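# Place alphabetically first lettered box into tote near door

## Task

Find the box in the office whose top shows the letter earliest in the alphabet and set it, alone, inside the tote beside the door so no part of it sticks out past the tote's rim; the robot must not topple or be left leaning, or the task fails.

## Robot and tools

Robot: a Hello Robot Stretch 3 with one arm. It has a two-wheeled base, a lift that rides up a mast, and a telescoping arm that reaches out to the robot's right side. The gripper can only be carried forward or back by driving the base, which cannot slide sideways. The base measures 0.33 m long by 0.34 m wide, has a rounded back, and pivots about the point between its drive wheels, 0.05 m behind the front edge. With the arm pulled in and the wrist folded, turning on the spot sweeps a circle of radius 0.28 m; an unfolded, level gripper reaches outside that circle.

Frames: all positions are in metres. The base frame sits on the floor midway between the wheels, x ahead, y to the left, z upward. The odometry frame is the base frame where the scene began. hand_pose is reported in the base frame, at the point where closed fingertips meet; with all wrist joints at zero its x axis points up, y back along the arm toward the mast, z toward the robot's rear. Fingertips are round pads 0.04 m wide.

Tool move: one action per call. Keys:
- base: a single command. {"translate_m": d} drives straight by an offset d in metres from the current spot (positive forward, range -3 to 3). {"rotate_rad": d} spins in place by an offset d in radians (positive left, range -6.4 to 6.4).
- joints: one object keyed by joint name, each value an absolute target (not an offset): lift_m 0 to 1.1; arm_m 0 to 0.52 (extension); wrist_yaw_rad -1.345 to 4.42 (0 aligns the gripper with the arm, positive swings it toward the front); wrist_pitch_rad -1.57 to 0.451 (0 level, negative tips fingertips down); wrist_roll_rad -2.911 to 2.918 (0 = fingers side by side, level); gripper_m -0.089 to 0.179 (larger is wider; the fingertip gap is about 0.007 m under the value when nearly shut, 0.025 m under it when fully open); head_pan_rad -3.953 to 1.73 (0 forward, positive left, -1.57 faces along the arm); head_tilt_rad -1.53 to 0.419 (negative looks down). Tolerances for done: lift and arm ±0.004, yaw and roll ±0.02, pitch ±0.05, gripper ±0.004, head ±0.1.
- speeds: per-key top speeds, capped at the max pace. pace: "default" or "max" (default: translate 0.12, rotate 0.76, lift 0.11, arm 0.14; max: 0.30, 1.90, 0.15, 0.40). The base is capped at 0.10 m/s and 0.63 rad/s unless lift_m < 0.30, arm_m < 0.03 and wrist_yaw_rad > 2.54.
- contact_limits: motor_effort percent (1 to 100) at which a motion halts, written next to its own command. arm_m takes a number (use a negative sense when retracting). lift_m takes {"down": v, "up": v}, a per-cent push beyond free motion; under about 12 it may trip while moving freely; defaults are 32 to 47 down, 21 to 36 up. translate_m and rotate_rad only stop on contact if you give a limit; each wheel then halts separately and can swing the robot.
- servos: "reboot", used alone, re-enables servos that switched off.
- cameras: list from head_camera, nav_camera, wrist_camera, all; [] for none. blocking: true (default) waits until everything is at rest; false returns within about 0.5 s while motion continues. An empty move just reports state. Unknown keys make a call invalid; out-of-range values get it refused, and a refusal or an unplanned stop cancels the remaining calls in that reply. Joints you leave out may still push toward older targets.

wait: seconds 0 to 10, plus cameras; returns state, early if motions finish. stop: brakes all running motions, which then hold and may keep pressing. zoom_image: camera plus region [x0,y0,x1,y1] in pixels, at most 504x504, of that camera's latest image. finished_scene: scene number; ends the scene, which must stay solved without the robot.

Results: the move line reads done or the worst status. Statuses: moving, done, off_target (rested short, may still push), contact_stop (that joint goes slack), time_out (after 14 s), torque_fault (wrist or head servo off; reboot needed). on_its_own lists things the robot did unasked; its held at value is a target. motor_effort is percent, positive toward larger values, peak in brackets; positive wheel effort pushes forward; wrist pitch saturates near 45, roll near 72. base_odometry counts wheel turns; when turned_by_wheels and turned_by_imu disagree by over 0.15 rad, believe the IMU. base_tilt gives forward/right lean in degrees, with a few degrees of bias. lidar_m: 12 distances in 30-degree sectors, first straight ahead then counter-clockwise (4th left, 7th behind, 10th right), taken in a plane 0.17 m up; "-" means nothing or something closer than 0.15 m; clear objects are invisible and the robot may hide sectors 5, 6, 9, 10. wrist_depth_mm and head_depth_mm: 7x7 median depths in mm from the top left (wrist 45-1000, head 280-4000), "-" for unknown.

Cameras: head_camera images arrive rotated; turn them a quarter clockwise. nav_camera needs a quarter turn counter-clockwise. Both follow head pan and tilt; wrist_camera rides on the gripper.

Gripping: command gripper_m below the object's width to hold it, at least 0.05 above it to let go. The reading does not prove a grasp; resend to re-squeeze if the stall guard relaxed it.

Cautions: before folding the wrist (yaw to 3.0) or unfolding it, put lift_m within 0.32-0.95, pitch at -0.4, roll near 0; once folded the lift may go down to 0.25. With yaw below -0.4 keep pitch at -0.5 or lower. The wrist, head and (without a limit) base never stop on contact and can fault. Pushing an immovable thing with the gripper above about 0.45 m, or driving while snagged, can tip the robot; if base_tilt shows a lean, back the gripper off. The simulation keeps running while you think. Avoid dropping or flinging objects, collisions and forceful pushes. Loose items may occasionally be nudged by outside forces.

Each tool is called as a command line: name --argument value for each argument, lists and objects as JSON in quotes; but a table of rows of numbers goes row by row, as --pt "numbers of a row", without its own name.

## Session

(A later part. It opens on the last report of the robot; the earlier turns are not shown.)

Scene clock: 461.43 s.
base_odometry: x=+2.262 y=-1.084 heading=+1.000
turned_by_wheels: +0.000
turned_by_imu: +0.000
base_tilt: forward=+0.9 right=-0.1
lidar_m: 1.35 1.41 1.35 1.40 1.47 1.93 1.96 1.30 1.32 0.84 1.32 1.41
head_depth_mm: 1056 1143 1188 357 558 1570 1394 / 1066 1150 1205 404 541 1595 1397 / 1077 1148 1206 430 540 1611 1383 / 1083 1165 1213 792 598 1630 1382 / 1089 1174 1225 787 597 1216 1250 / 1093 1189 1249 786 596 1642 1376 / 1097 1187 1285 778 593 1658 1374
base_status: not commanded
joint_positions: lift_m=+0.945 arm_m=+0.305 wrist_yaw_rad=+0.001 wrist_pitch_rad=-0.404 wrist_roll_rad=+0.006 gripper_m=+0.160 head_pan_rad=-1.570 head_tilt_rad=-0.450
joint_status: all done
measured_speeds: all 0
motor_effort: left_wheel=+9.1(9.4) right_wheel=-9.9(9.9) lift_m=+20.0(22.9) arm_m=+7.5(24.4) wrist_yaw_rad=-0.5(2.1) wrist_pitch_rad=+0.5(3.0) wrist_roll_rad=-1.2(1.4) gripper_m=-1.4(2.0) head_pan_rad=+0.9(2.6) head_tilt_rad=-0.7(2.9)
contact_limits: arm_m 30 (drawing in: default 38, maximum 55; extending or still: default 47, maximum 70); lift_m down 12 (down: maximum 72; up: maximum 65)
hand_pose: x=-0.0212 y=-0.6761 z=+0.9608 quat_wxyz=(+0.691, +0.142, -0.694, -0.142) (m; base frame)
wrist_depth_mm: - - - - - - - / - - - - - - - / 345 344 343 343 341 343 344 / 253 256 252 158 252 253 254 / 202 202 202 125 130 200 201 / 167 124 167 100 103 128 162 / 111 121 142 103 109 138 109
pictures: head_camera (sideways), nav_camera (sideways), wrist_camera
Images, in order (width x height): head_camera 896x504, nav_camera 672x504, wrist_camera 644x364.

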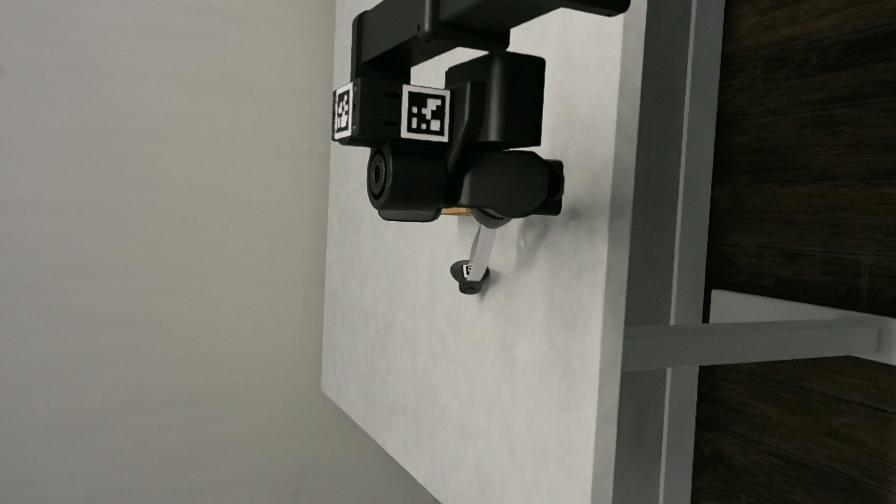

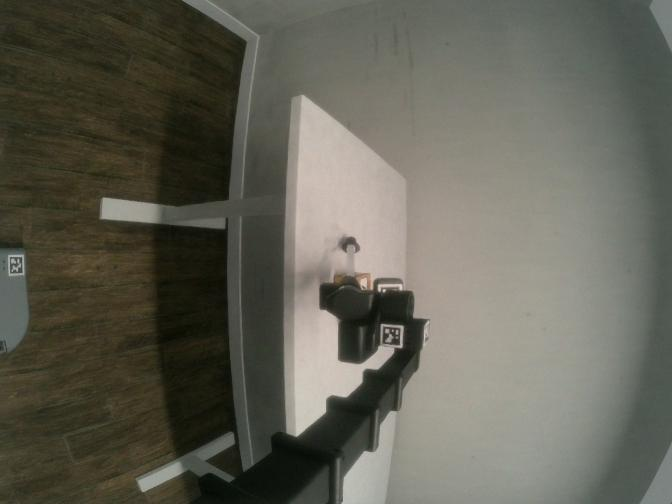

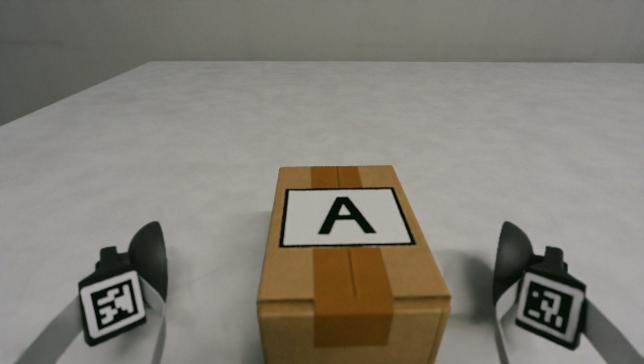

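move --joints '{"gripper_m": 0.03}'

Scene clock: 464.93 s.
move: done
base_odometry: x=+2.262 y=-1.084 heading=+1.000
turned_by_wheels: +0.000
turned_by_imu: +0.001
base_tilt: forward=+1.1 right=-0.1
lidar_m: 1.35 1.41 1.35 1.40 1.47 1.92 1.96 1.30 1.32 0.84 1.32 1.40
head_depth_mm: 1062 1142 1191 357 559 1596 1412 / 1070 1149 1195 404 542 1615 1388 / 1071 1149 1214 428 539 1591 1388 / 1080 1163 1209 786 598 1614 1386 / 1080 1171 1220 789 597 1208 1246 / 1095 1172 1246 782 595 1638 1379 / 1105 1191 1292 778 593 1639 1378
base_status: not commanded
joint_positions: lift_m=+0.945 arm_m=+0.305 wrist_yaw_rad=+0.007 wrist_pitch_rad=-0.393 wrist_roll_rad=+0.007 gripper_m=+0.032 head_pan_rad=-1.570 head_tilt_rad=-0.450
joint_status: all done
measured_speeds: all 0
motor_effort: left_wheel=+9.2(9.4) right_wheel=-9.8(9.8) lift_m=+21.4(21.4) arm_m=-8.3(8.5) wrist_yaw_rad=-5.5(6.2) wrist_pitch_rad=-1.5(2.0) wrist_roll_rad=-1.3(1.8) gripper_m=-28.6(98.2) head_pan_rad=+1.4(2.6) head_tilt_rad=-0.6(2.1)
contact_limits: arm_m 30 (drawing in: default 38, maximum 55; extending or still: default 47, maximum 70); lift_m down 12 (down: maximum 72; up: maximum 65)
hand_pose: x=-0.0198 y=-0.6775 z=+0.9634 quat_wxyz=(+0.692, +0.140, -0.695, -0.136) (m; base frame)
wrist_depth_mm: - - - - - - - / - - - - - - - / 357 357 354 356 358 358 357 / 262 261 262 163 260 262 261 / 205 206 156 128 140 206 206 / 169 170 126 103 123 159 164 / 149 122 115 107 107 137 144
pictures: head_camera (sideways), nav_camera (sideways), wrist_camera
Images, in order (width x height): head_camera 896x504, nav_camera 672x504, wrist_camera 644x364.

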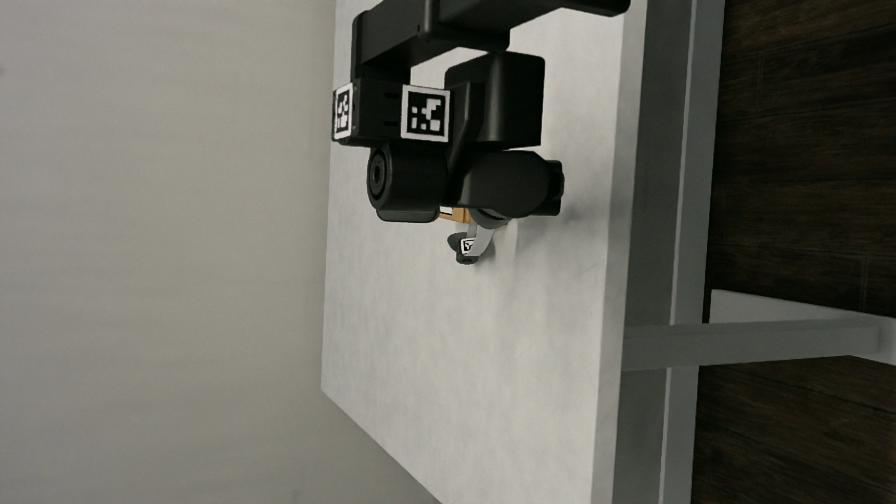

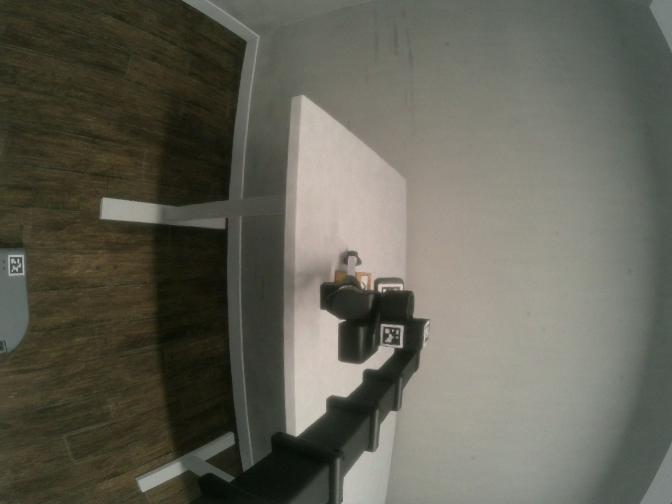

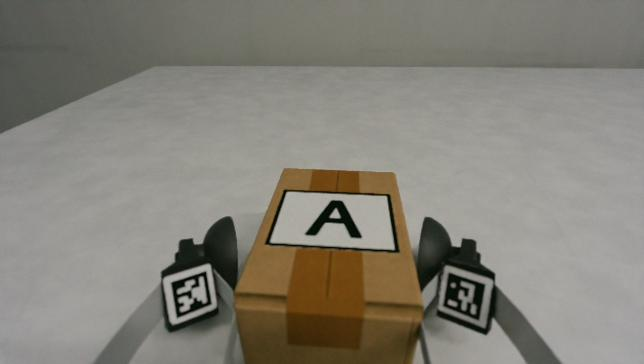

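move --joints '{"lift_m": 1.01}' --speeds '{"lift_m": 0.06}' --cameras '["wrist_camera"]'

Scene clock: 469.17 s.
move: done
base_odometry: x=+2.262 y=-1.084 heading=+1.000
turned_by_wheels: +0.000
turned_by_imu: +0.001
base_tilt: forward=+0.8 right=-0.1
lidar_m: 1.35 1.41 1.34 1.40 1.47 1.93 1.96 1.30 1.32 0.84 1.32 1.40
head_depth_mm: 1056 1127 371 722 580 1588 1394 / 1066 1120 375 687 581 1578 1400 / 1078 1152 400 404 577 1619 1389 / 1077 1165 1210 749 596 1615 1374 / 1086 1174 1217 788 594 1201 1254 / 1091 1180 1248 782 596 1639 1375 / 1101 1193 1288 778 591 1646 1381
base_status: not commanded
joint_positions: lift_m=+1.010 arm_m=+0.305 wrist_yaw_rad=+0.003 wrist_pitch_rad=-0.423 wrist_roll_rad=+0.005 gripper_m=+0.034 head_pan_rad=-1.570 head_tilt_rad=-0.450
joint_status: all done
measured_speeds: all 0
motor_effort: left_wheel=+9.0(9.3) right_wheel=-9.6(9.8) lift_m=+31.1(32.8) arm_m=-18.9(20.6) wrist_yaw_rad=-2.2(6.1) wrist_pitch_rad=+4.1(4.5) wrist_roll_rad=-0.7(1.6) gripper_m=-14.9(15.4) head_pan_rad=+0.5(2.3) head_tilt_rad=-0.7(1.9)
contact_limits: arm_m 30 (drawing in: default 38, maximum 55; extending or still: default 47, maximum 70)
hand_pose: x=-0.0208 y=-0.6737 z=+1.0215 quat_wxyz=(+0.690, +0.150, -0.692, -0.148) (m; base frame)
wrist_depth_mm: - - - - - - - / - - - - - - - / - - - - - - - / 355 358 360 171 359 358 362 / 287 287 153 131 144 290 290 / 242 241 126 103 115 225 241 / 213 121 127 106 107 195 206
pictures: wrist_camera
Images, in order (width x height): wrist_camera 644x364.

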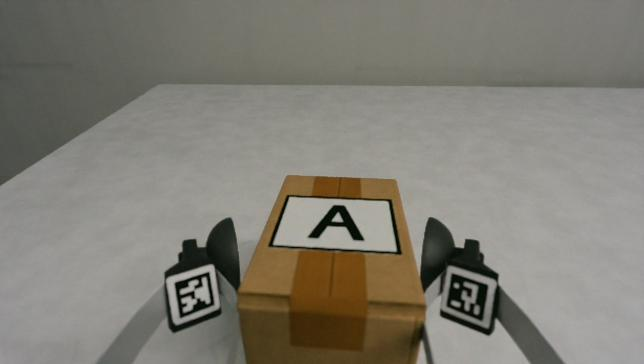

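move --joints '{"arm_m": 0.01, "lift_m": 1.02}' --cameras '["wrist_camera"]'

move --joints '{"lift_m": 0.6}' --base '{"translate_m": 0.3}' --cameras '["wrist_camera"]'

Scene clock: 482.37 s.
move: done
base_odometry: x=+2.262 y=-1.084 heading=+1.000
turned_by_wheels: +0.000
turned_by_imu: +0.001
base_tilt: forward=+0.9 right=+0.0
lidar_m: 1.35 1.41 1.35 1.40 1.47 1.92 1.96 1.30 1.32 0.84 1.32 1.40
head_depth_mm: 1057 1142 1189 802 - - - / 1066 1137 1201 841 - - - / 1072 1152 1207 835 - - - / 1086 1162 1209 790 407 1611 1377 / 1082 1165 1223 788 599 1207 1256 / 1105 1184 1240 784 594 1646 1370 / 1098 1186 1283 782 592 1641 1367
base_status: not commanded
joint_positions: lift_m=+1.020 arm_m=+0.010 wrist_yaw_rad=+0.003 wrist_pitch_rad=-0.424 wrist_roll_rad=+0.005 gripper_m=+0.034 head_pan_rad=-1.570 head_tilt_rad=-0.450
joint_status: all done
measured_speeds: all 0
motor_effort: left_wheel=+9.1(9.2) right_wheel=-9.4(9.9) lift_m=+29.9(33.1) arm_m=-20.3(22.0) wrist_yaw_rad=-2.1(2.7) wrist_pitch_rad=+4.2(4.5) wrist_roll_rad=-0.8(1.0) gripper_m=-14.2(15.6) head_pan_rad=+0.6(2.0) head_tilt_rad=-0.3(1.7)
hand_pose: x=-0.0208 y=-0.3786 z=+1.0314 quat_wxyz=(+0.690, +0.150, -0.692, -0.148) (m; base frame)
wrist_depth_mm: - - - - - - - / - - - - - - - / - - - - - - - / 383 379 377 171 364 379 363 / 303 304 154 131 144 305 302 / - - 126 104 116 294 - / - 120 115 106 107 - -
pictures: wrist_camera
Images, in order (width x height): wrist_camera 644x364.

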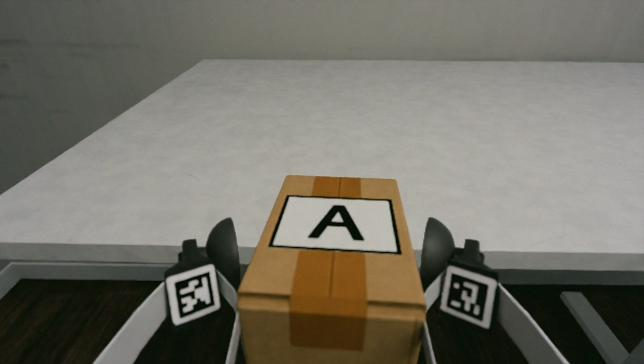

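Scene clock: 487.03 s.
move: done
base_odometry: x=+2.424 y=-0.831 heading=+1.001
turned_by_wheels: +0.000
turned_by_imu: +0.000
base_tilt: forward=+1.1 right=+0.1
lidar_m: 1.06 1.10 1.51 1.30 1.82 2.15 2.25 1.55 1.32 0.82 1.32 1.09
head_depth_mm: 1057 1141 1189 799 581 1589 1390 / 1070 1150 1194 795 579 1577 1385 / 1070 1149 1211 790 578 1525 1285 / 1084 1172 1252 1331 652 1620 1372 / 1091 1170 1264 1388 1537 1623 1379 / 1089 1173 1281 1401 1541 1642 1372 / 1097 1182 1285 1427 1552 1645 1372
base_status: done
joint_positions: lift_m=+0.600 arm_m=+0.010 wrist_yaw_rad=+0.003 wrist_pitch_rad=-0.425 wrist_roll_rad=+0.005 gripper_m=+0.034 head_pan_rad=-1.570 head_tilt_rad=-0.450
joint_status: all done
measured_speeds: all 0
motor_effort: left_wheel=+12.7(16.5) right_wheel=-3.3(11.6) lift_m=+21.7(27.0) arm_m=-17.8(20.5) wrist_yaw_rad=-1.5(2.7) wrist_pitch_rad=+4.3(4.6) wrist_roll_rad=-0.7(1.0) gripper_m=-14.0(15.8) head_pan_rad=+0.1(1.9) head_tilt_rad=-0.5(1.7)
hand_pose: x=-0.0209 y=-0.3785 z=+0.6112 quat_wxyz=(+0.690, +0.150, -0.692, -0.149) (m; base frame)
wrist_depth_mm: - - - - - - - / - - - - - - - / - - - - - - - / - - - 172 - - - / - - 154 131 144 - - / 899 859 126 104 115 832 900 / 784 121 115 106 106 732 764
pictures: wrist_camera
Images, in order (width x height): wrist_camera 644x364.

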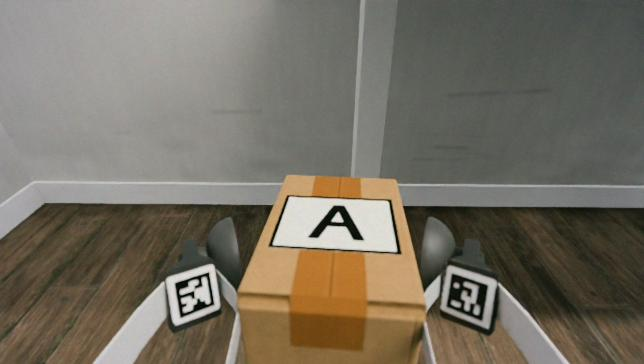

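move --base '{"translate_m": 0.62}' --joints '{"wrist_yaw_rad": 2.65, "arm_m": 0.01, "head_pan_rad": 0.0, "head_tilt_rad": -0.6}'

move --joints '{"lift_m": 0.29}' --base '{"rotate_rad": 1.571}'

Scene clock: 502.60 s.
move: done
base_odometry: x=+2.758 y=-0.309 heading=+1.001
turned_by_wheels: +0.000
turned_by_imu: +0.001
base_tilt: forward=+0.9 right=-0.1
lidar_m: 0.44 0.46 0.63 1.75 1.60 1.90 2.87 1.80 1.08 1.28 0.63 0.46
head_depth_mm: 331 365 405 456 520 565 742 / 333 367 409 460 527 598 752 / 336 370 411 465 534 610 764 / 339 373 414 469 539 644 777 / 340 375 417 474 543 651 789 / 342 378 423 477 551 659 799 / 345 381 425 482 556 669 810
base_status: done
joint_positions: lift_m=+0.600 arm_m=+0.010 wrist_yaw_rad=+2.647 wrist_pitch_rad=-0.425 wrist_roll_rad=+0.005 gripper_m=+0.034 head_pan_rad=+0.000 head_tilt_rad=-0.600
joint_status: all done
measured_speeds: all 0
motor_effort: left_wheel=+13.2(17.7) right_wheel=-2.4(12.1) lift_m=+26.3(26.7) arm_m=-13.3(18.6) wrist_yaw_rad=+3.4(7.1) wrist_pitch_rad=+4.2(4.9) wrist_roll_rad=-0.7(1.0) gripper_m=-15.1(15.9) head_pan_rad=-3.5(5.2) head_tilt_rad=-2.3(5.3)
hand_pose: x=+0.0850 y=+0.0417 z=+0.6112 quat_wxyz=(+0.314, +0.708, -0.025, +0.632) (m; base frame)
wrist_depth_mm: - - - - - - - / - - - - - - - / - - - - - - - / - - - 171 - - - / - - 153 131 137 - - / 208 867 126 103 115 120 - / 195 120 115 106 105 112 -
pictures: head_camera (sideways), nav_camera (sideways), wrist_camera
Images, in order (width x height): head_camera 896x504, nav_camera 672x504, wrist_camera 644x364.

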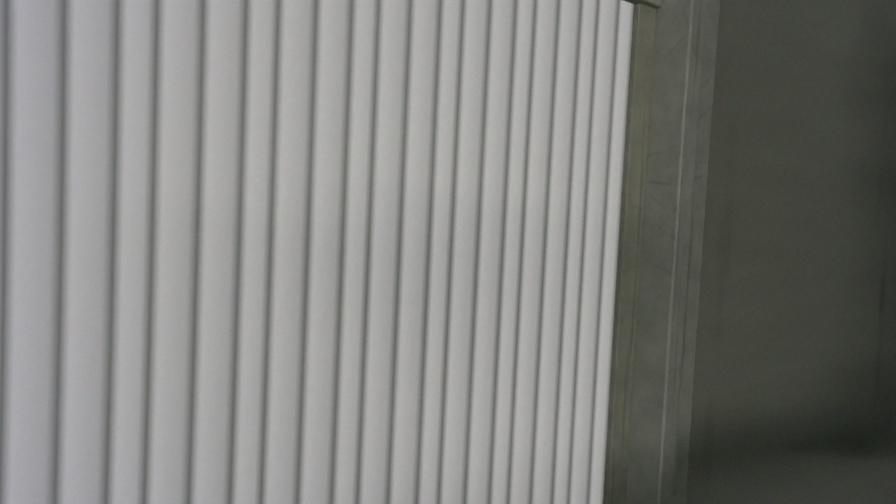

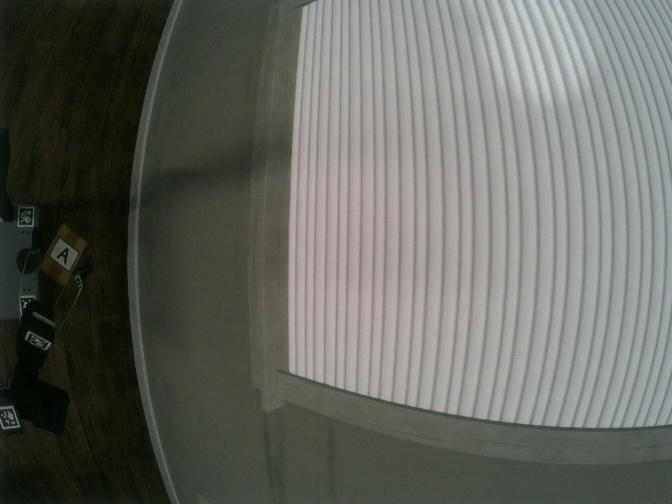

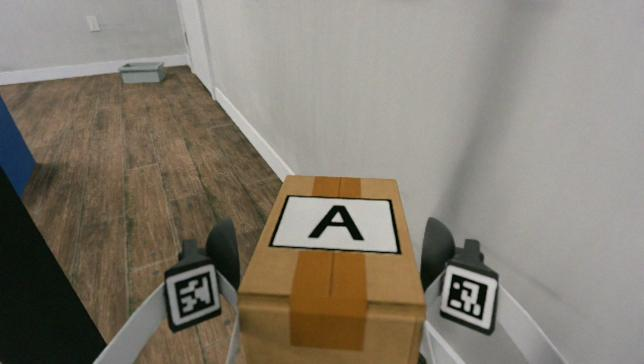

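Scene clock: 506.27 s.
move: done
base_odometry: x=+2.758 y=-0.309 heading=+2.572
turned_by_wheels: +1.570
turned_by_imu: +1.567
base_tilt: forward=+1.0 right=-0.2
lidar_m: 1.65 1.40 1.91 2.87 1.83 1.08 1.28 0.64 0.46 0.44 0.46 0.62
head_depth_mm: 1798 1713 1676 1634 1585 1402 1272 / 2869 2799 2660 2180 1791 1470 1261 / 2963 3302 3042 2274 1796 1478 1267 / 3039 3320 3057 2244 1781 1468 1265 / 3038 3398 3025 2231 1772 1473 1260 / 3038 3347 2856 2103 1764 1470 1263 / 1404 1421 1460 1680 1721 1482 1257
base_status: done
joint_positions: lift_m=+0.290 arm_m=+0.010 wrist_yaw_rad=+2.647 wrist_pitch_rad=-0.425 wrist_roll_rad=+0.005 gripper_m=+0.034 head_pan_rad=+0.000 head_tilt_rad=-0.600
joint_status: all done
measured_speeds: all 0
motor_effort: left_wheel=-11.5(13.8) right_wheel=+10.8(15.0) lift_m=+21.9(26.1) arm_m=-19.4(20.5) wrist_yaw_rad=+2.6(4.1) wrist_pitch_rad=+4.5(4.8) wrist_roll_rad=-0.8(1.2) gripper_m=-14.4(15.7) head_pan_rad=-3.3(4.3) head_tilt_rad=-1.8(4.2)
hand_pose: x=+0.0849 y=+0.0417 z=+0.3012 quat_wxyz=(+0.314, +0.708, -0.025, +0.632) (m; base frame)
wrist_depth_mm: - - - - - - - / - - - - - - - / - - - - - - - / 768 771 788 171 775 762 767 / 610 625 153 131 144 616 630 / 209 522 126 104 116 486 519 / 193 267 115 106 106 418 445
pictures: head_camera (sideways), nav_camera (sideways), wrist_camera
Images, in order (width x height): head_camera 896x504, nav_camera 672x504, wrist_camera 644x364.

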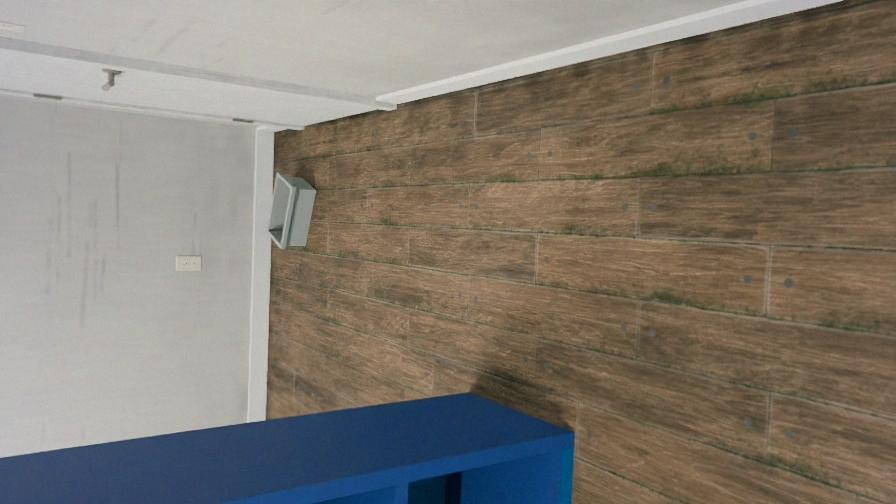

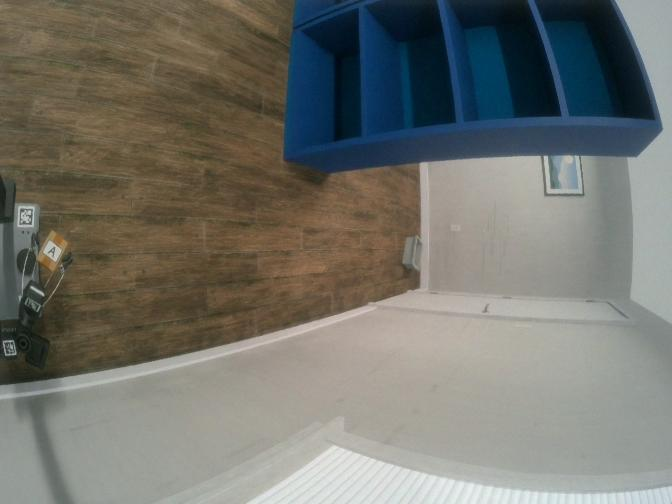

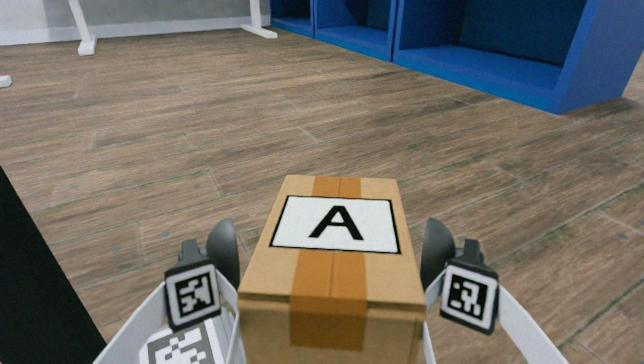

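move --base '{"rotate_rad": 0.05}' --cameras '[]'

move --base '{"translate_m": 2.2}' --pace "max" --joints '{"head_tilt_rad": -0.7}'

Scene clock: 548.27 s.
move: done
base_odometry: x=+2.758 y=-0.309 heading=+2.621
turned_by_wheels: +0.049
turned_by_imu: +0.050
base_tilt: forward=+1.2 right=-0.1
lidar_m: 1.76 1.39 1.91 2.86 1.75 1.08 1.28 0.61 0.46 0.44 0.47 0.66
head_depth_mm: 2239 2116 2040 1923 1697 1472 1260 / 3040 3201 2909 2268 1778 1476 1263 / 3002 3308 3066 2234 1804 1469 1261 / 3029 3342 3072 2278 1773 1486 1255 / 3063 3385 3070 2264 1790 1471 1259 / 2983 1695 1726 1812 1743 1479 1255 / 1219 1314 1555 1965 1776 1464 1262
base_status: done
joint_positions: lift_m=+0.290 arm_m=+0.010 wrist_yaw_rad=+2.647 wrist_pitch_rad=-0.425 wrist_roll_rad=+0.005 gripper_m=+0.034 head_pan_rad=+0.000 head_tilt_rad=-0.600
joint_status: not commanded
measured_speeds: all 0
motor_effort: left_wheel=-11.8(15.0) right_wheel=+10.5(13.5) lift_m=+22.4(22.4) arm_m=-15.7(16.8) wrist_yaw_rad=+3.5(3.9) wrist_pitch_rad=+4.3(4.6) wrist_roll_rad=-0.8(0.9) gripper_m=-14.6(15.4) head_pan_rad=-3.0(3.8) head_tilt_rad=-2.8(3.7)
hand_pose: x=+0.0849 y=+0.0417 z=+0.3012 quat_wxyz=(+0.314, +0.708, -0.025, +0.632) (m; base frame)
wrist_depth_mm: - - - - - - - / - - - - - - - / - - - - - - - / 777 788 745 171 781 756 763 / 625 627 153 131 144 614 621 / 208 522 126 103 116 485 520 / 193 268 115 106 106 420 446
pictures: none
No camera images: "cameras" was empty.

Scene clock: 557.07 s.
move: done
base_odometry: x=+0.849 y=+0.785 heading=+2.621
turned_by_wheels: +0.000
turned_by_imu: -0.002
base_tilt: forward=+0.9 right=-0.2
lidar_m: 1.30 1.36 1.91 1.50 0.62 0.65 1.81 0.72 0.54 0.50 0.53 0.74
head_depth_mm: 1090 1226 1377 1590 1628 1385 1207 / 1099 1228 1396 1605 1638 1346 1208 / 1111 1240 1414 1647 1532 1344 1202 / 1118 1258 1426 1655 1629 1374 1202 / 1144 1263 1455 1685 1609 1377 1209 / 1149 1284 1472 1700 1615 1372 1208 / 1147 1314 1485 1726 1609 1376 1204
base_status: done
joint_positions: lift_m=+0.290 arm_m=+0.010 wrist_yaw_rad=+2.647 wrist_pitch_rad=-0.425 wrist_roll_rad=+0.005 gripper_m=+0.034 head_pan_rad=+0.000 head_tilt_rad=-0.701
joint_status: all done
measured_speeds: all 0
motor_effort: left_wheel=+3.1(13.6) right_wheel=+0.7(15.6) lift_m=+27.8(31.4) arm_m=-7.2(16.1) wrist_yaw_rad=+2.9(3.7) wrist_pitch_rad=+4.4(4.9) wrist_roll_rad=-1.0(1.1) gripper_m=-14.4(16.0) head_pan_rad=-2.3(4.3) head_tilt_rad=+1.1(4.8)
hand_pose: x=+0.0848 y=+0.0417 z=+0.3011 quat_wxyz=(+0.314, +0.708, -0.025, +0.632) (m; base frame)
wrist_depth_mm: - - - - - - - / - - - - - - - / - - - - - - - / 790 783 756 171 767 783 768 / 617 625 153 132 145 630 626 / 207 526 126 104 116 488 514 / 195 267 115 106 106 422 443
pictures: head_camera (sideways), nav_camera (sideways), wrist_camera
Images, in order (width x height): head_camera 896x504, nav_camera 672x504, wrist_camera 644x364.

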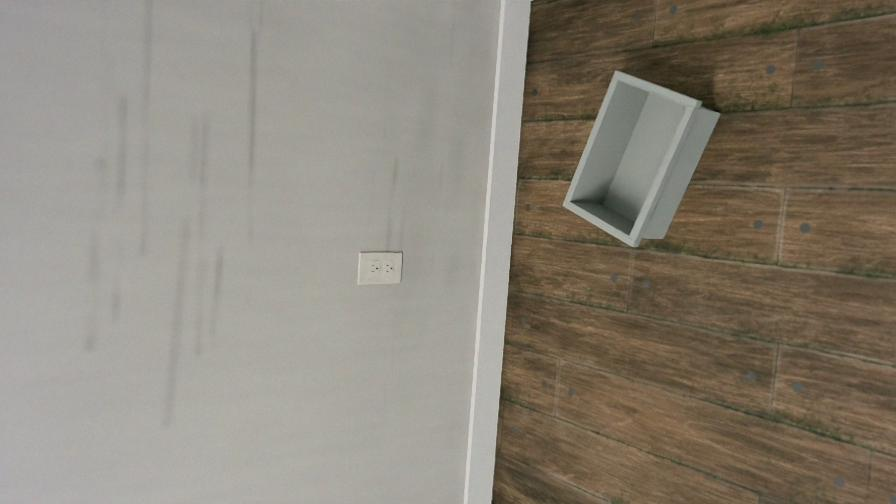

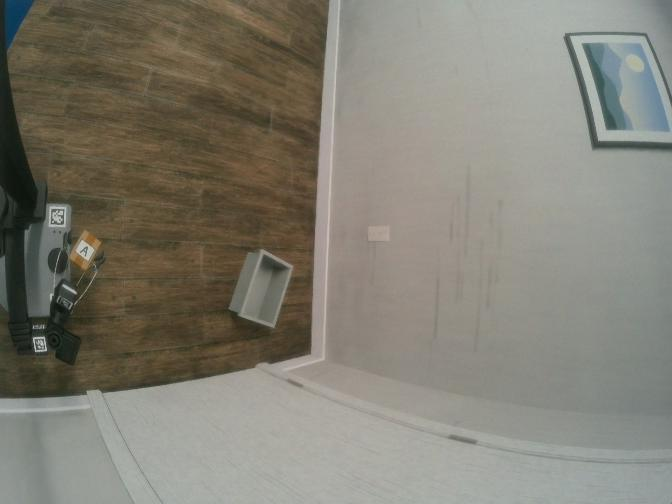

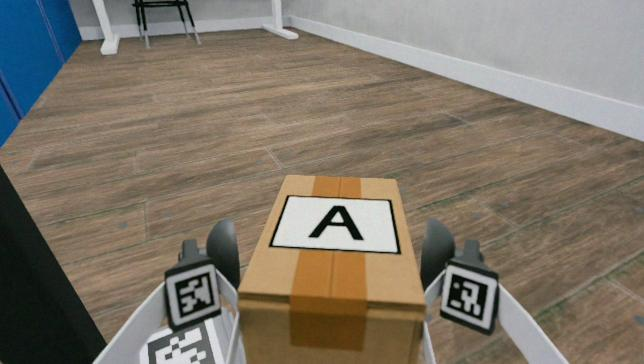

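move --base '{"translate_m": 0.462}' --pace "max" --cameras '[]'

move --base '{"rotate_rad": 1.147}' --joints '{"lift_m": 0.5, "head_pan_rad": -1.57, "head_tilt_rad": -0.95}' --cameras '[]'

move --base '{"translate_m": 0.063}' --joints '{"wrist_yaw_rad": 0.0, "wrist_pitch_rad": -0.4}'

Scene clock: 607.37 s.
move: done
base_odometry: x=+0.448 y=+1.014 heading=+2.621
turned_by_wheels: +0.000
turned_by_imu: +0.000
base_tilt: forward=+0.8 right=-0.2
lidar_m: 0.84 0.88 1.23 2.62 1.22 0.99 1.88 0.74 0.54 0.52 0.55 0.79
head_depth_mm: 690 766 866 1002 1186 1346 1211 / 696 777 880 1018 1206 1344 1197 / 705 784 894 1038 1235 1370 1163 / 708 799 903 1049 1241 1370 1206 / 716 802 913 1058 1265 1373 1206 / 725 813 925 1079 1293 1382 1192 / 731 823 937 1091 1317 1387 1202
base_status: done
joint_positions: lift_m=+0.290 arm_m=+0.010 wrist_yaw_rad=+2.647 wrist_pitch_rad=-0.425 wrist_roll_rad=+0.005 gripper_m=+0.034 head_pan_rad=+0.000 head_tilt_rad=-0.699
joint_status: not commanded
measured_speeds: all 0
motor_effort: left_wheel=+6.1(16.1) right_wheel=+0.8(10.2) lift_m=+28.5(28.5) arm_m=-2.0(4.7) wrist_yaw_rad=+3.0(3.8) wrist_pitch_rad=+4.3(4.8) wrist_roll_rad=-0.9(0.9) gripper_m=-14.6(15.7) head_pan_rad=-2.8(4.1) head_tilt_rad=+0.8(2.3)
hand_pose: x=+0.0848 y=+0.0417 z=+0.3011 quat_wxyz=(+0.314, +0.708, -0.025, +0.632) (m; base frame)
wrist_depth_mm: - - - - - - - / - - - - - - - / - - - - - 913 - / 777 777 761 172 773 781 706 / 616 627 153 131 144 616 615 / 208 515 126 103 115 484 534 / 195 266 115 106 106 422 355
pictures: none
No camera images: "cameras" was empty.

Scene clock: 610.30 s.
move: done
base_odometry: x=+0.448 y=+1.014 heading=-2.515
turned_by_wheels: +1.146
turned_by_imu: +1.143
base_tilt: forward=+1.0 right=-0.2
lidar_m: 1.37 2.39 1.14 0.99 1.45 0.69 0.53 0.52 0.56 0.85 0.84 0.91
head_depth_mm: 833 907 990 1066 1183 1220 1108 / 890 1037 1201 1365 1364 1247 487 / 861 1012 1228 1498 1382 1173 959 / 828 969 1173 1467 1371 602 579 / 799 933 1123 1385 1376 1204 1129 / 778 903 1061 1311 1384 1231 1114 / 751 863 1023 1235 1390 1237 1124
base_status: done
joint_positions: lift_m=+0.500 arm_m=+0.010 wrist_yaw_rad=+2.647 wrist_pitch_rad=-0.425 wrist_roll_rad=+0.005 gripper_m=+0.034 head_pan_rad=-1.578 head_tilt_rad=-0.950
joint_status: all done
measured_speeds: all 0
motor_effort: left_wheel=-11.1(13.8) right_wheel=+10.8(15.3) lift_m=+30.6(32.8) arm_m=-6.9(6.9) wrist_yaw_rad=+2.9(3.5) wrist_pitch_rad=+4.8(4.9) wrist_roll_rad=-0.7(1.0) gripper_m=-14.6(15.6) head_pan_rad=+2.7(5.0) head_tilt_rad=-5.0(7.7)
hand_pose: x=+0.0848 y=+0.0417 z=+0.5110 quat_wxyz=(+0.314, +0.708, -0.025, +0.632) (m; base frame)
wrist_depth_mm: - 856 - - - - - / - - - - - - - / - - - - - - - / - - - 172 - - - / 893 911 154 131 145 916 895 / 208 754 126 103 116 709 761 / 195 121 116 106 107 626 660
pictures: none
No camera images: "cameras" was empty.

Scene clock: 612.63 s.
move: done
base_odometry: x=+0.397 y=+0.977 heading=-2.515
turned_by_wheels: +0.000
turned_by_imu: +0.000
base_tilt: forward=+1.1 right=-0.3
lidar_m: 1.33 2.45 1.17 0.99 1.60 0.76 0.58 0.58 0.62 0.82 0.82 0.88
head_depth_mm: 888 1001 1101 1220 1300 1240 1106 / 865 1026 1245 1479 1386 1232 489 / 834 972 1196 1473 805 626 543 / 801 939 1133 1420 1319 1188 985 / 774 904 1085 1349 1374 1222 1124 / 750 867 1033 1274 1386 1243 1130 / 731 835 987 1213 1359 1243 1129
base_status: done
joint_positions: lift_m=+0.500 arm_m=+0.010 wrist_yaw_rad=+0.003 wrist_pitch_rad=-0.425 wrist_roll_rad=+0.005 gripper_m=+0.034 head_pan_rad=-1.571 head_tilt_rad=-0.950
joint_status: all done
measured_speeds: all 0
motor_effort: left_wheel=+6.0(7.7) right_wheel=+5.8(14.0) lift_m=+30.2(30.8) arm_m=-16.2(16.2) wrist_yaw_rad=-2.1(6.1) wrist_pitch_rad=+4.7(7.5) wrist_roll_rad=-0.9(1.0) gripper_m=-14.3(15.4) head_pan_rad=+3.1(4.4) head_tilt_rad=-4.9(6.4)
hand_pose: x=-0.0208 y=-0.3784 z=+0.5110 quat_wxyz=(+0.690, +0.150, -0.692, -0.149) (m; base frame)
wrist_depth_mm: - - - - - - 346 / - - - - - - 364 / 496 - - - - - 379 / 519 - - 162 - - 414 / - - 148 131 138 - 444 / - - 126 103 116 124 - / - 121 115 106 106 117 -
pictures: head_camera (sideways), nav_camera (sideways), wrist_camera
Images, in order (width x height): head_camera 896x504, nav_camera 672x504, wrist_camera 644x364.

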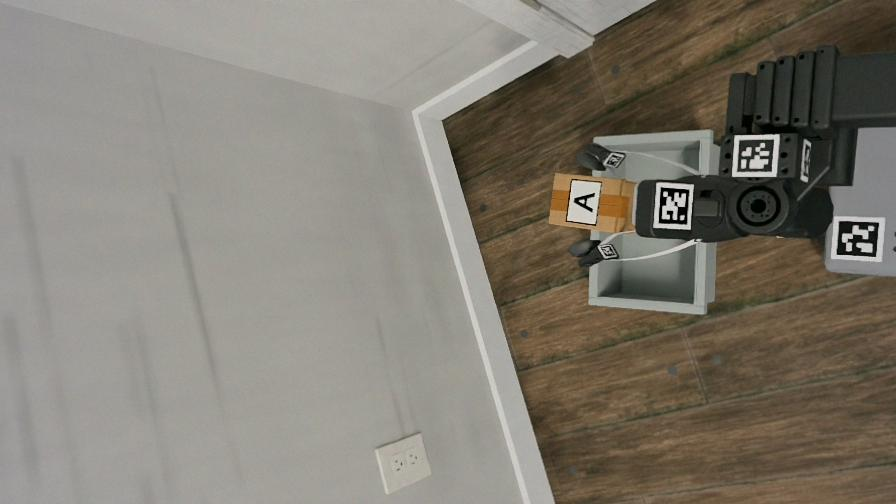

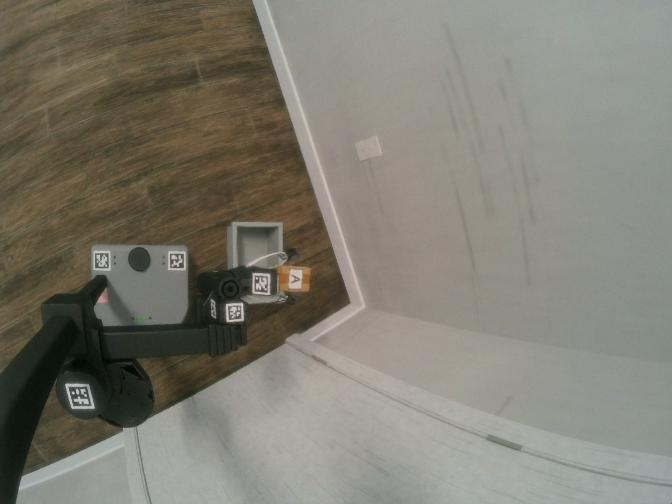

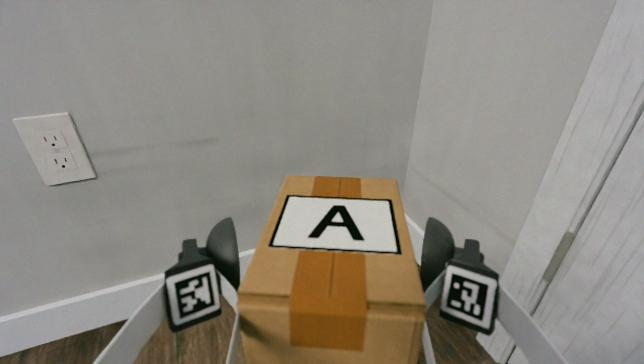

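move --joints '{"wrist_pitch_rad": -1.25, "arm_m": 0.21}' --cameras '["wrist_camera", "head_camera"]'

Scene clock: 633.07 s.
move: done
base_odometry: x=+0.397 y=+0.977 heading=-2.515
turned_by_wheels: +0.000
turned_by_imu: +0.001
base_tilt: forward=+1.0 right=+0.0
lidar_m: 1.33 2.45 1.17 0.98 1.60 0.76 0.58 0.58 0.62 0.83 0.82 0.88
head_depth_mm: 889 1003 1111 1226 1309 1248 1110 / 863 1024 1252 1460 626 548 488 / 830 980 1196 1474 657 1225 984 / 805 942 1137 1426 1314 1214 1094 / 775 901 1081 1356 1382 1224 1124 / 753 868 1032 1274 1388 1243 1122 / 727 836 992 1214 1362 1242 1121
base_status: not commanded
joint_positions: lift_m=+0.500 arm_m=+0.210 wrist_yaw_rad=+0.003 wrist_pitch_rad=-1.253 wrist_roll_rad=+0.004 gripper_m=+0.034 head_pan_rad=-1.570 head_tilt_rad=-0.950
joint_status: all done
measured_speeds: all 0
motor_effort: left_wheel=+6.0(6.3) right_wheel=+5.5(6.3) lift_m=+28.8(29.6) arm_m=+19.9(23.6) wrist_yaw_rad=-1.8(2.6) wrist_pitch_rad=+0.3(5.2) wrist_roll_rad=-0.7(1.0) gripper_m=-14.2(16.2) head_pan_rad=+2.7(4.3) head_tilt_rad=-5.6(6.4)
hand_pose: x=-0.0214 y=-0.4121 z=+0.3878 quat_wxyz=(+0.572, +0.415, -0.573, -0.415) (m; base frame)
wrist_depth_mm: - - 596 604 608 583 349 / - 593 593 592 585 578 403 / 586 582 570 578 579 567 478 / 563 559 555 158 441 546 473 / 543 542 150 130 143 531 506 / 532 532 125 104 115 515 519 / 520 506 116 107 107 504 504
pictures: head_camera (sideways), wrist_camera
Images, in order (width x height): head_camera 896x504, wrist_camera 644x364.

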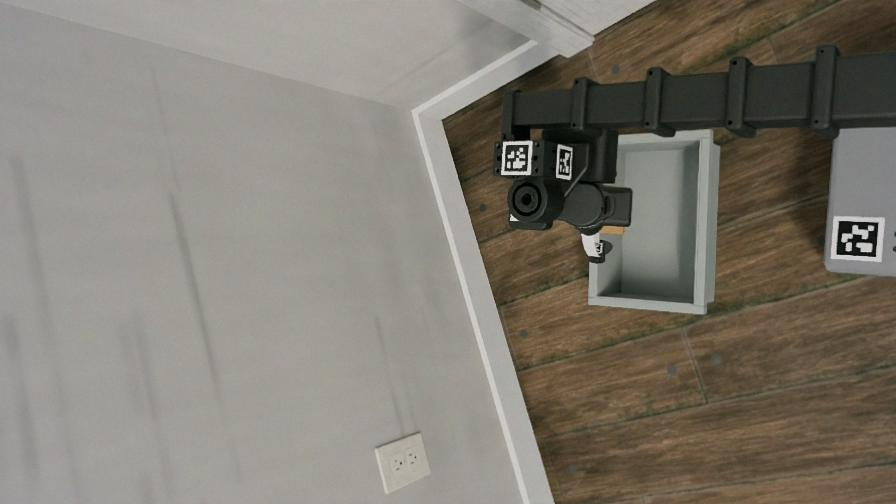

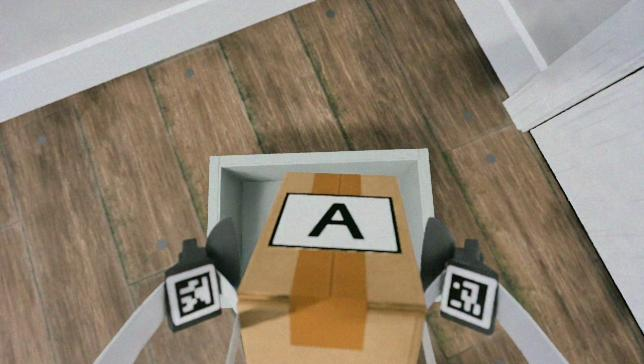

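move --joints '{"arm_m": 0.235, "lift_m": 0.24}' --cameras '["wrist_camera", "head_camera"]'

Scene clock: 639.73 s.
move: done
base_odometry: x=+0.397 y=+0.977 heading=-2.515
turned_by_wheels: +0.000
turned_by_imu: +0.001
base_tilt: forward=+1.0 right=+0.0
lidar_m: 1.33 2.45 1.17 0.99 1.60 0.76 0.58 0.58 0.62 0.39 0.82 0.89
head_depth_mm: 888 1002 1114 1236 1313 1237 1118 / 862 1022 1253 1476 1387 1222 961 / 834 977 1189 1479 1374 1121 968 / 801 940 1133 1429 1384 1200 1093 / 776 904 1078 1346 1379 1224 1127 / 749 871 1033 1274 1382 1239 1129 / 731 838 984 1208 1357 1247 1133
base_status: not commanded
joint_positions: lift_m=+0.240 arm_m=+0.235 wrist_yaw_rad=+0.003 wrist_pitch_rad=-1.254 wrist_roll_rad=+0.004 gripper_m=+0.034 head_pan_rad=-1.570 head_tilt_rad=-0.950
joint_status: all done
measured_speeds: all 0
motor_effort: left_wheel=+5.9(6.4) right_wheel=+5.5(6.2) lift_m=+21.7(24.8) arm_m=+20.8(23.2) wrist_yaw_rad=-2.0(2.8) wrist_pitch_rad=+0.6(1.1) wrist_roll_rad=-0.9(1.0) gripper_m=-14.3(15.8) head_pan_rad=+2.3(4.1) head_tilt_rad=-4.2(5.9)
hand_pose: x=-0.0214 y=-0.4368 z=+0.1277 quat_wxyz=(+0.572, +0.415, -0.573, -0.415) (m; base frame)
wrist_depth_mm: 335 332 326 327 329 325 322 / 320 321 325 318 320 195 311 / 190 230 233 245 231 231 303 / 183 - - 159 - - 298 / 178 - 147 130 136 - 288 / - - 126 103 115 120 278 / - 101 115 106 106 119 270
pictures: head_camera (sideways), wrist_camera
Images, in order (width x height): head_camera 896x504, wrist_camera 644x364.

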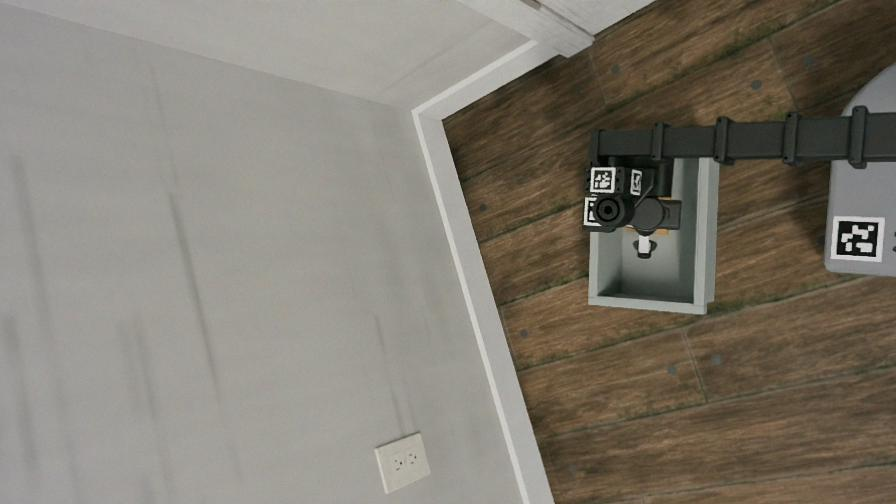

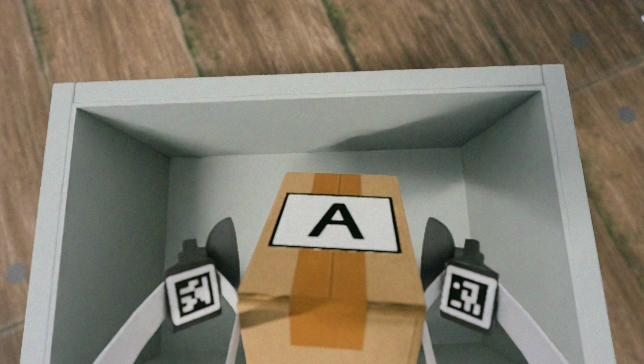

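move --joints '{"lift_m": 0.16}' --speeds '{"lift_m": 0.03}' --contact_limits '{"lift_m": {"down": 14}}' --cameras '["wrist_camera"]'

Scene clock: 645.33 s.
move: done
base_odometry: x=+0.397 y=+0.977 heading=-2.515
turned_by_wheels: +0.000
turned_by_imu: +0.001
base_tilt: forward=+0.9 right=-0.2
lidar_m: 1.33 2.44 1.16 0.99 1.60 0.76 0.58 0.58 0.62 0.83 0.82 0.89
head_depth_mm: 887 1005 1112 1220 1309 1239 1124 / 864 1021 1249 1474 1382 1225 1113 / 833 981 1186 1487 1382 955 960 / 803 939 1131 1413 1388 1204 1098 / 773 901 1078 1353 1386 1222 1125 / 751 869 1029 1276 1378 1245 1132 / 728 836 984 1211 1357 1240 1124
base_status: not commanded
joint_positions: lift_m=+0.160 arm_m=+0.235 wrist_yaw_rad=+0.003 wrist_pitch_rad=-1.254 wrist_roll_rad=+0.004 gripper_m=+0.034 head_pan_rad=-1.570 head_tilt_rad=-0.950
joint_status: all done
measured_speeds: all 0
motor_effort: left_wheel=+6.2(6.3) right_wheel=+5.9(6.4) lift_m=+21.7(22.9) arm_m=+19.8(20.7) wrist_yaw_rad=-2.2(2.8) wrist_pitch_rad=+0.5(1.0) wrist_roll_rad=-0.6(1.0) gripper_m=-14.6(15.6) head_pan_rad=+2.5(3.8) head_tilt_rad=-3.1(5.4)
contact_limits: lift_m down 14 (down: maximum 72; up: maximum 65)
hand_pose: x=-0.0214 y=-0.4368 z=+0.0477 quat_wxyz=(+0.572, +0.415, -0.573, -0.415) (m; base frame)
wrist_depth_mm: - 123 125 127 128 130 131 / 158 160 163 166 168 173 - / - - 215 206 - - - / - - - 158 - - - / - - 147 130 136 - - / - - 125 104 115 120 - / - 93 116 106 106 120 -
pictures: wrist_camera
Images, in order (width x height): wrist_camera 644x364.

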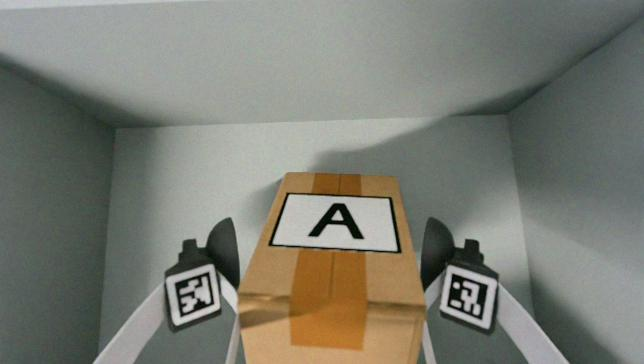

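move --joints '{"lift_m": 0.12}' --speeds '{"lift_m": 0.02}' --contact_limits '{"lift_m": {"down": 13}}' --cameras '["wrist_camera"]'

Scene clock: 649.77 s.
move: contact_stop
base_odometry: x=+0.397 y=+0.977 heading=-2.515
turned_by_wheels: +0.000
turned_by_imu: +0.001
base_tilt: forward=+0.9 right=-0.2
lidar_m: 1.33 2.45 1.17 0.99 1.60 0.76 0.58 0.58 0.62 0.83 0.82 0.88
head_depth_mm: 889 1001 1105 1224 1316 1241 1118 / 862 1018 1249 1473 1375 1223 1109 / 833 977 1185 1472 1379 971 959 / 804 940 1137 1428 1385 1214 1099 / 776 900 1079 1350 1386 1230 1118 / 752 868 1031 1277 1385 1235 1121 / 728 839 984 1205 1360 1242 1133
base_status: not commanded
joint_positions: lift_m=+0.127 arm_m=+0.235 wrist_yaw_rad=+0.003 wrist_pitch_rad=-1.253 wrist_roll_rad=+0.004 gripper_m=+0.034 head_pan_rad=-1.570 head_tilt_rad=-0.950
joint_status: lift_m contact_stop (moved -0.033 of -0.040)
measured_speeds: translate_m=+0.000 rotate_rad=+0.000 lift_m=+0.004 arm_m=+0.000 wrist_yaw_rad=+0.000 wrist_pitch_rad=+0.000 wrist_roll_rad=+0.000 head_pan_rad=+0.000 head_tilt_rad=+0.000
on_its_own: lift_m is slack since a contact_stop (your +0.120 is given up)
motor_effort: left_wheel=+5.9(6.3) right_wheel=+5.8(6.0) lift_m=+20.6(23.4) arm_m=+18.8(19.6) wrist_yaw_rad=-1.9(2.8) wrist_pitch_rad=+0.7(1.0) wrist_roll_rad=-0.8(0.9) gripper_m=-14.3(15.5) head_pan_rad=+2.0(3.2) head_tilt_rad=-3.0(4.6)
contact_limits: lift_m down 13 (down: maximum 72; up: maximum 65)
hand_pose: x=-0.0215 y=-0.4371 z=+0.0147 quat_wxyz=(+0.572, +0.415, -0.573, -0.415) (m; base frame)
wrist_depth_mm: - 122 124 126 127 129 130 / 156 159 162 165 168 171 155 / - 192 191 135 188 189 - / - 186 185 123 122 183 - / 181 181 135 111 115 178 - / 176 176 124 102 127 171 - / - 120 169 168 167 120 168
pictures: wrist_camera
Images, in order (width x height): wrist_camera 644x364.

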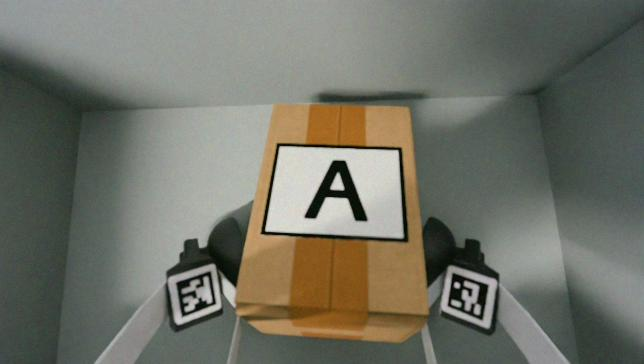

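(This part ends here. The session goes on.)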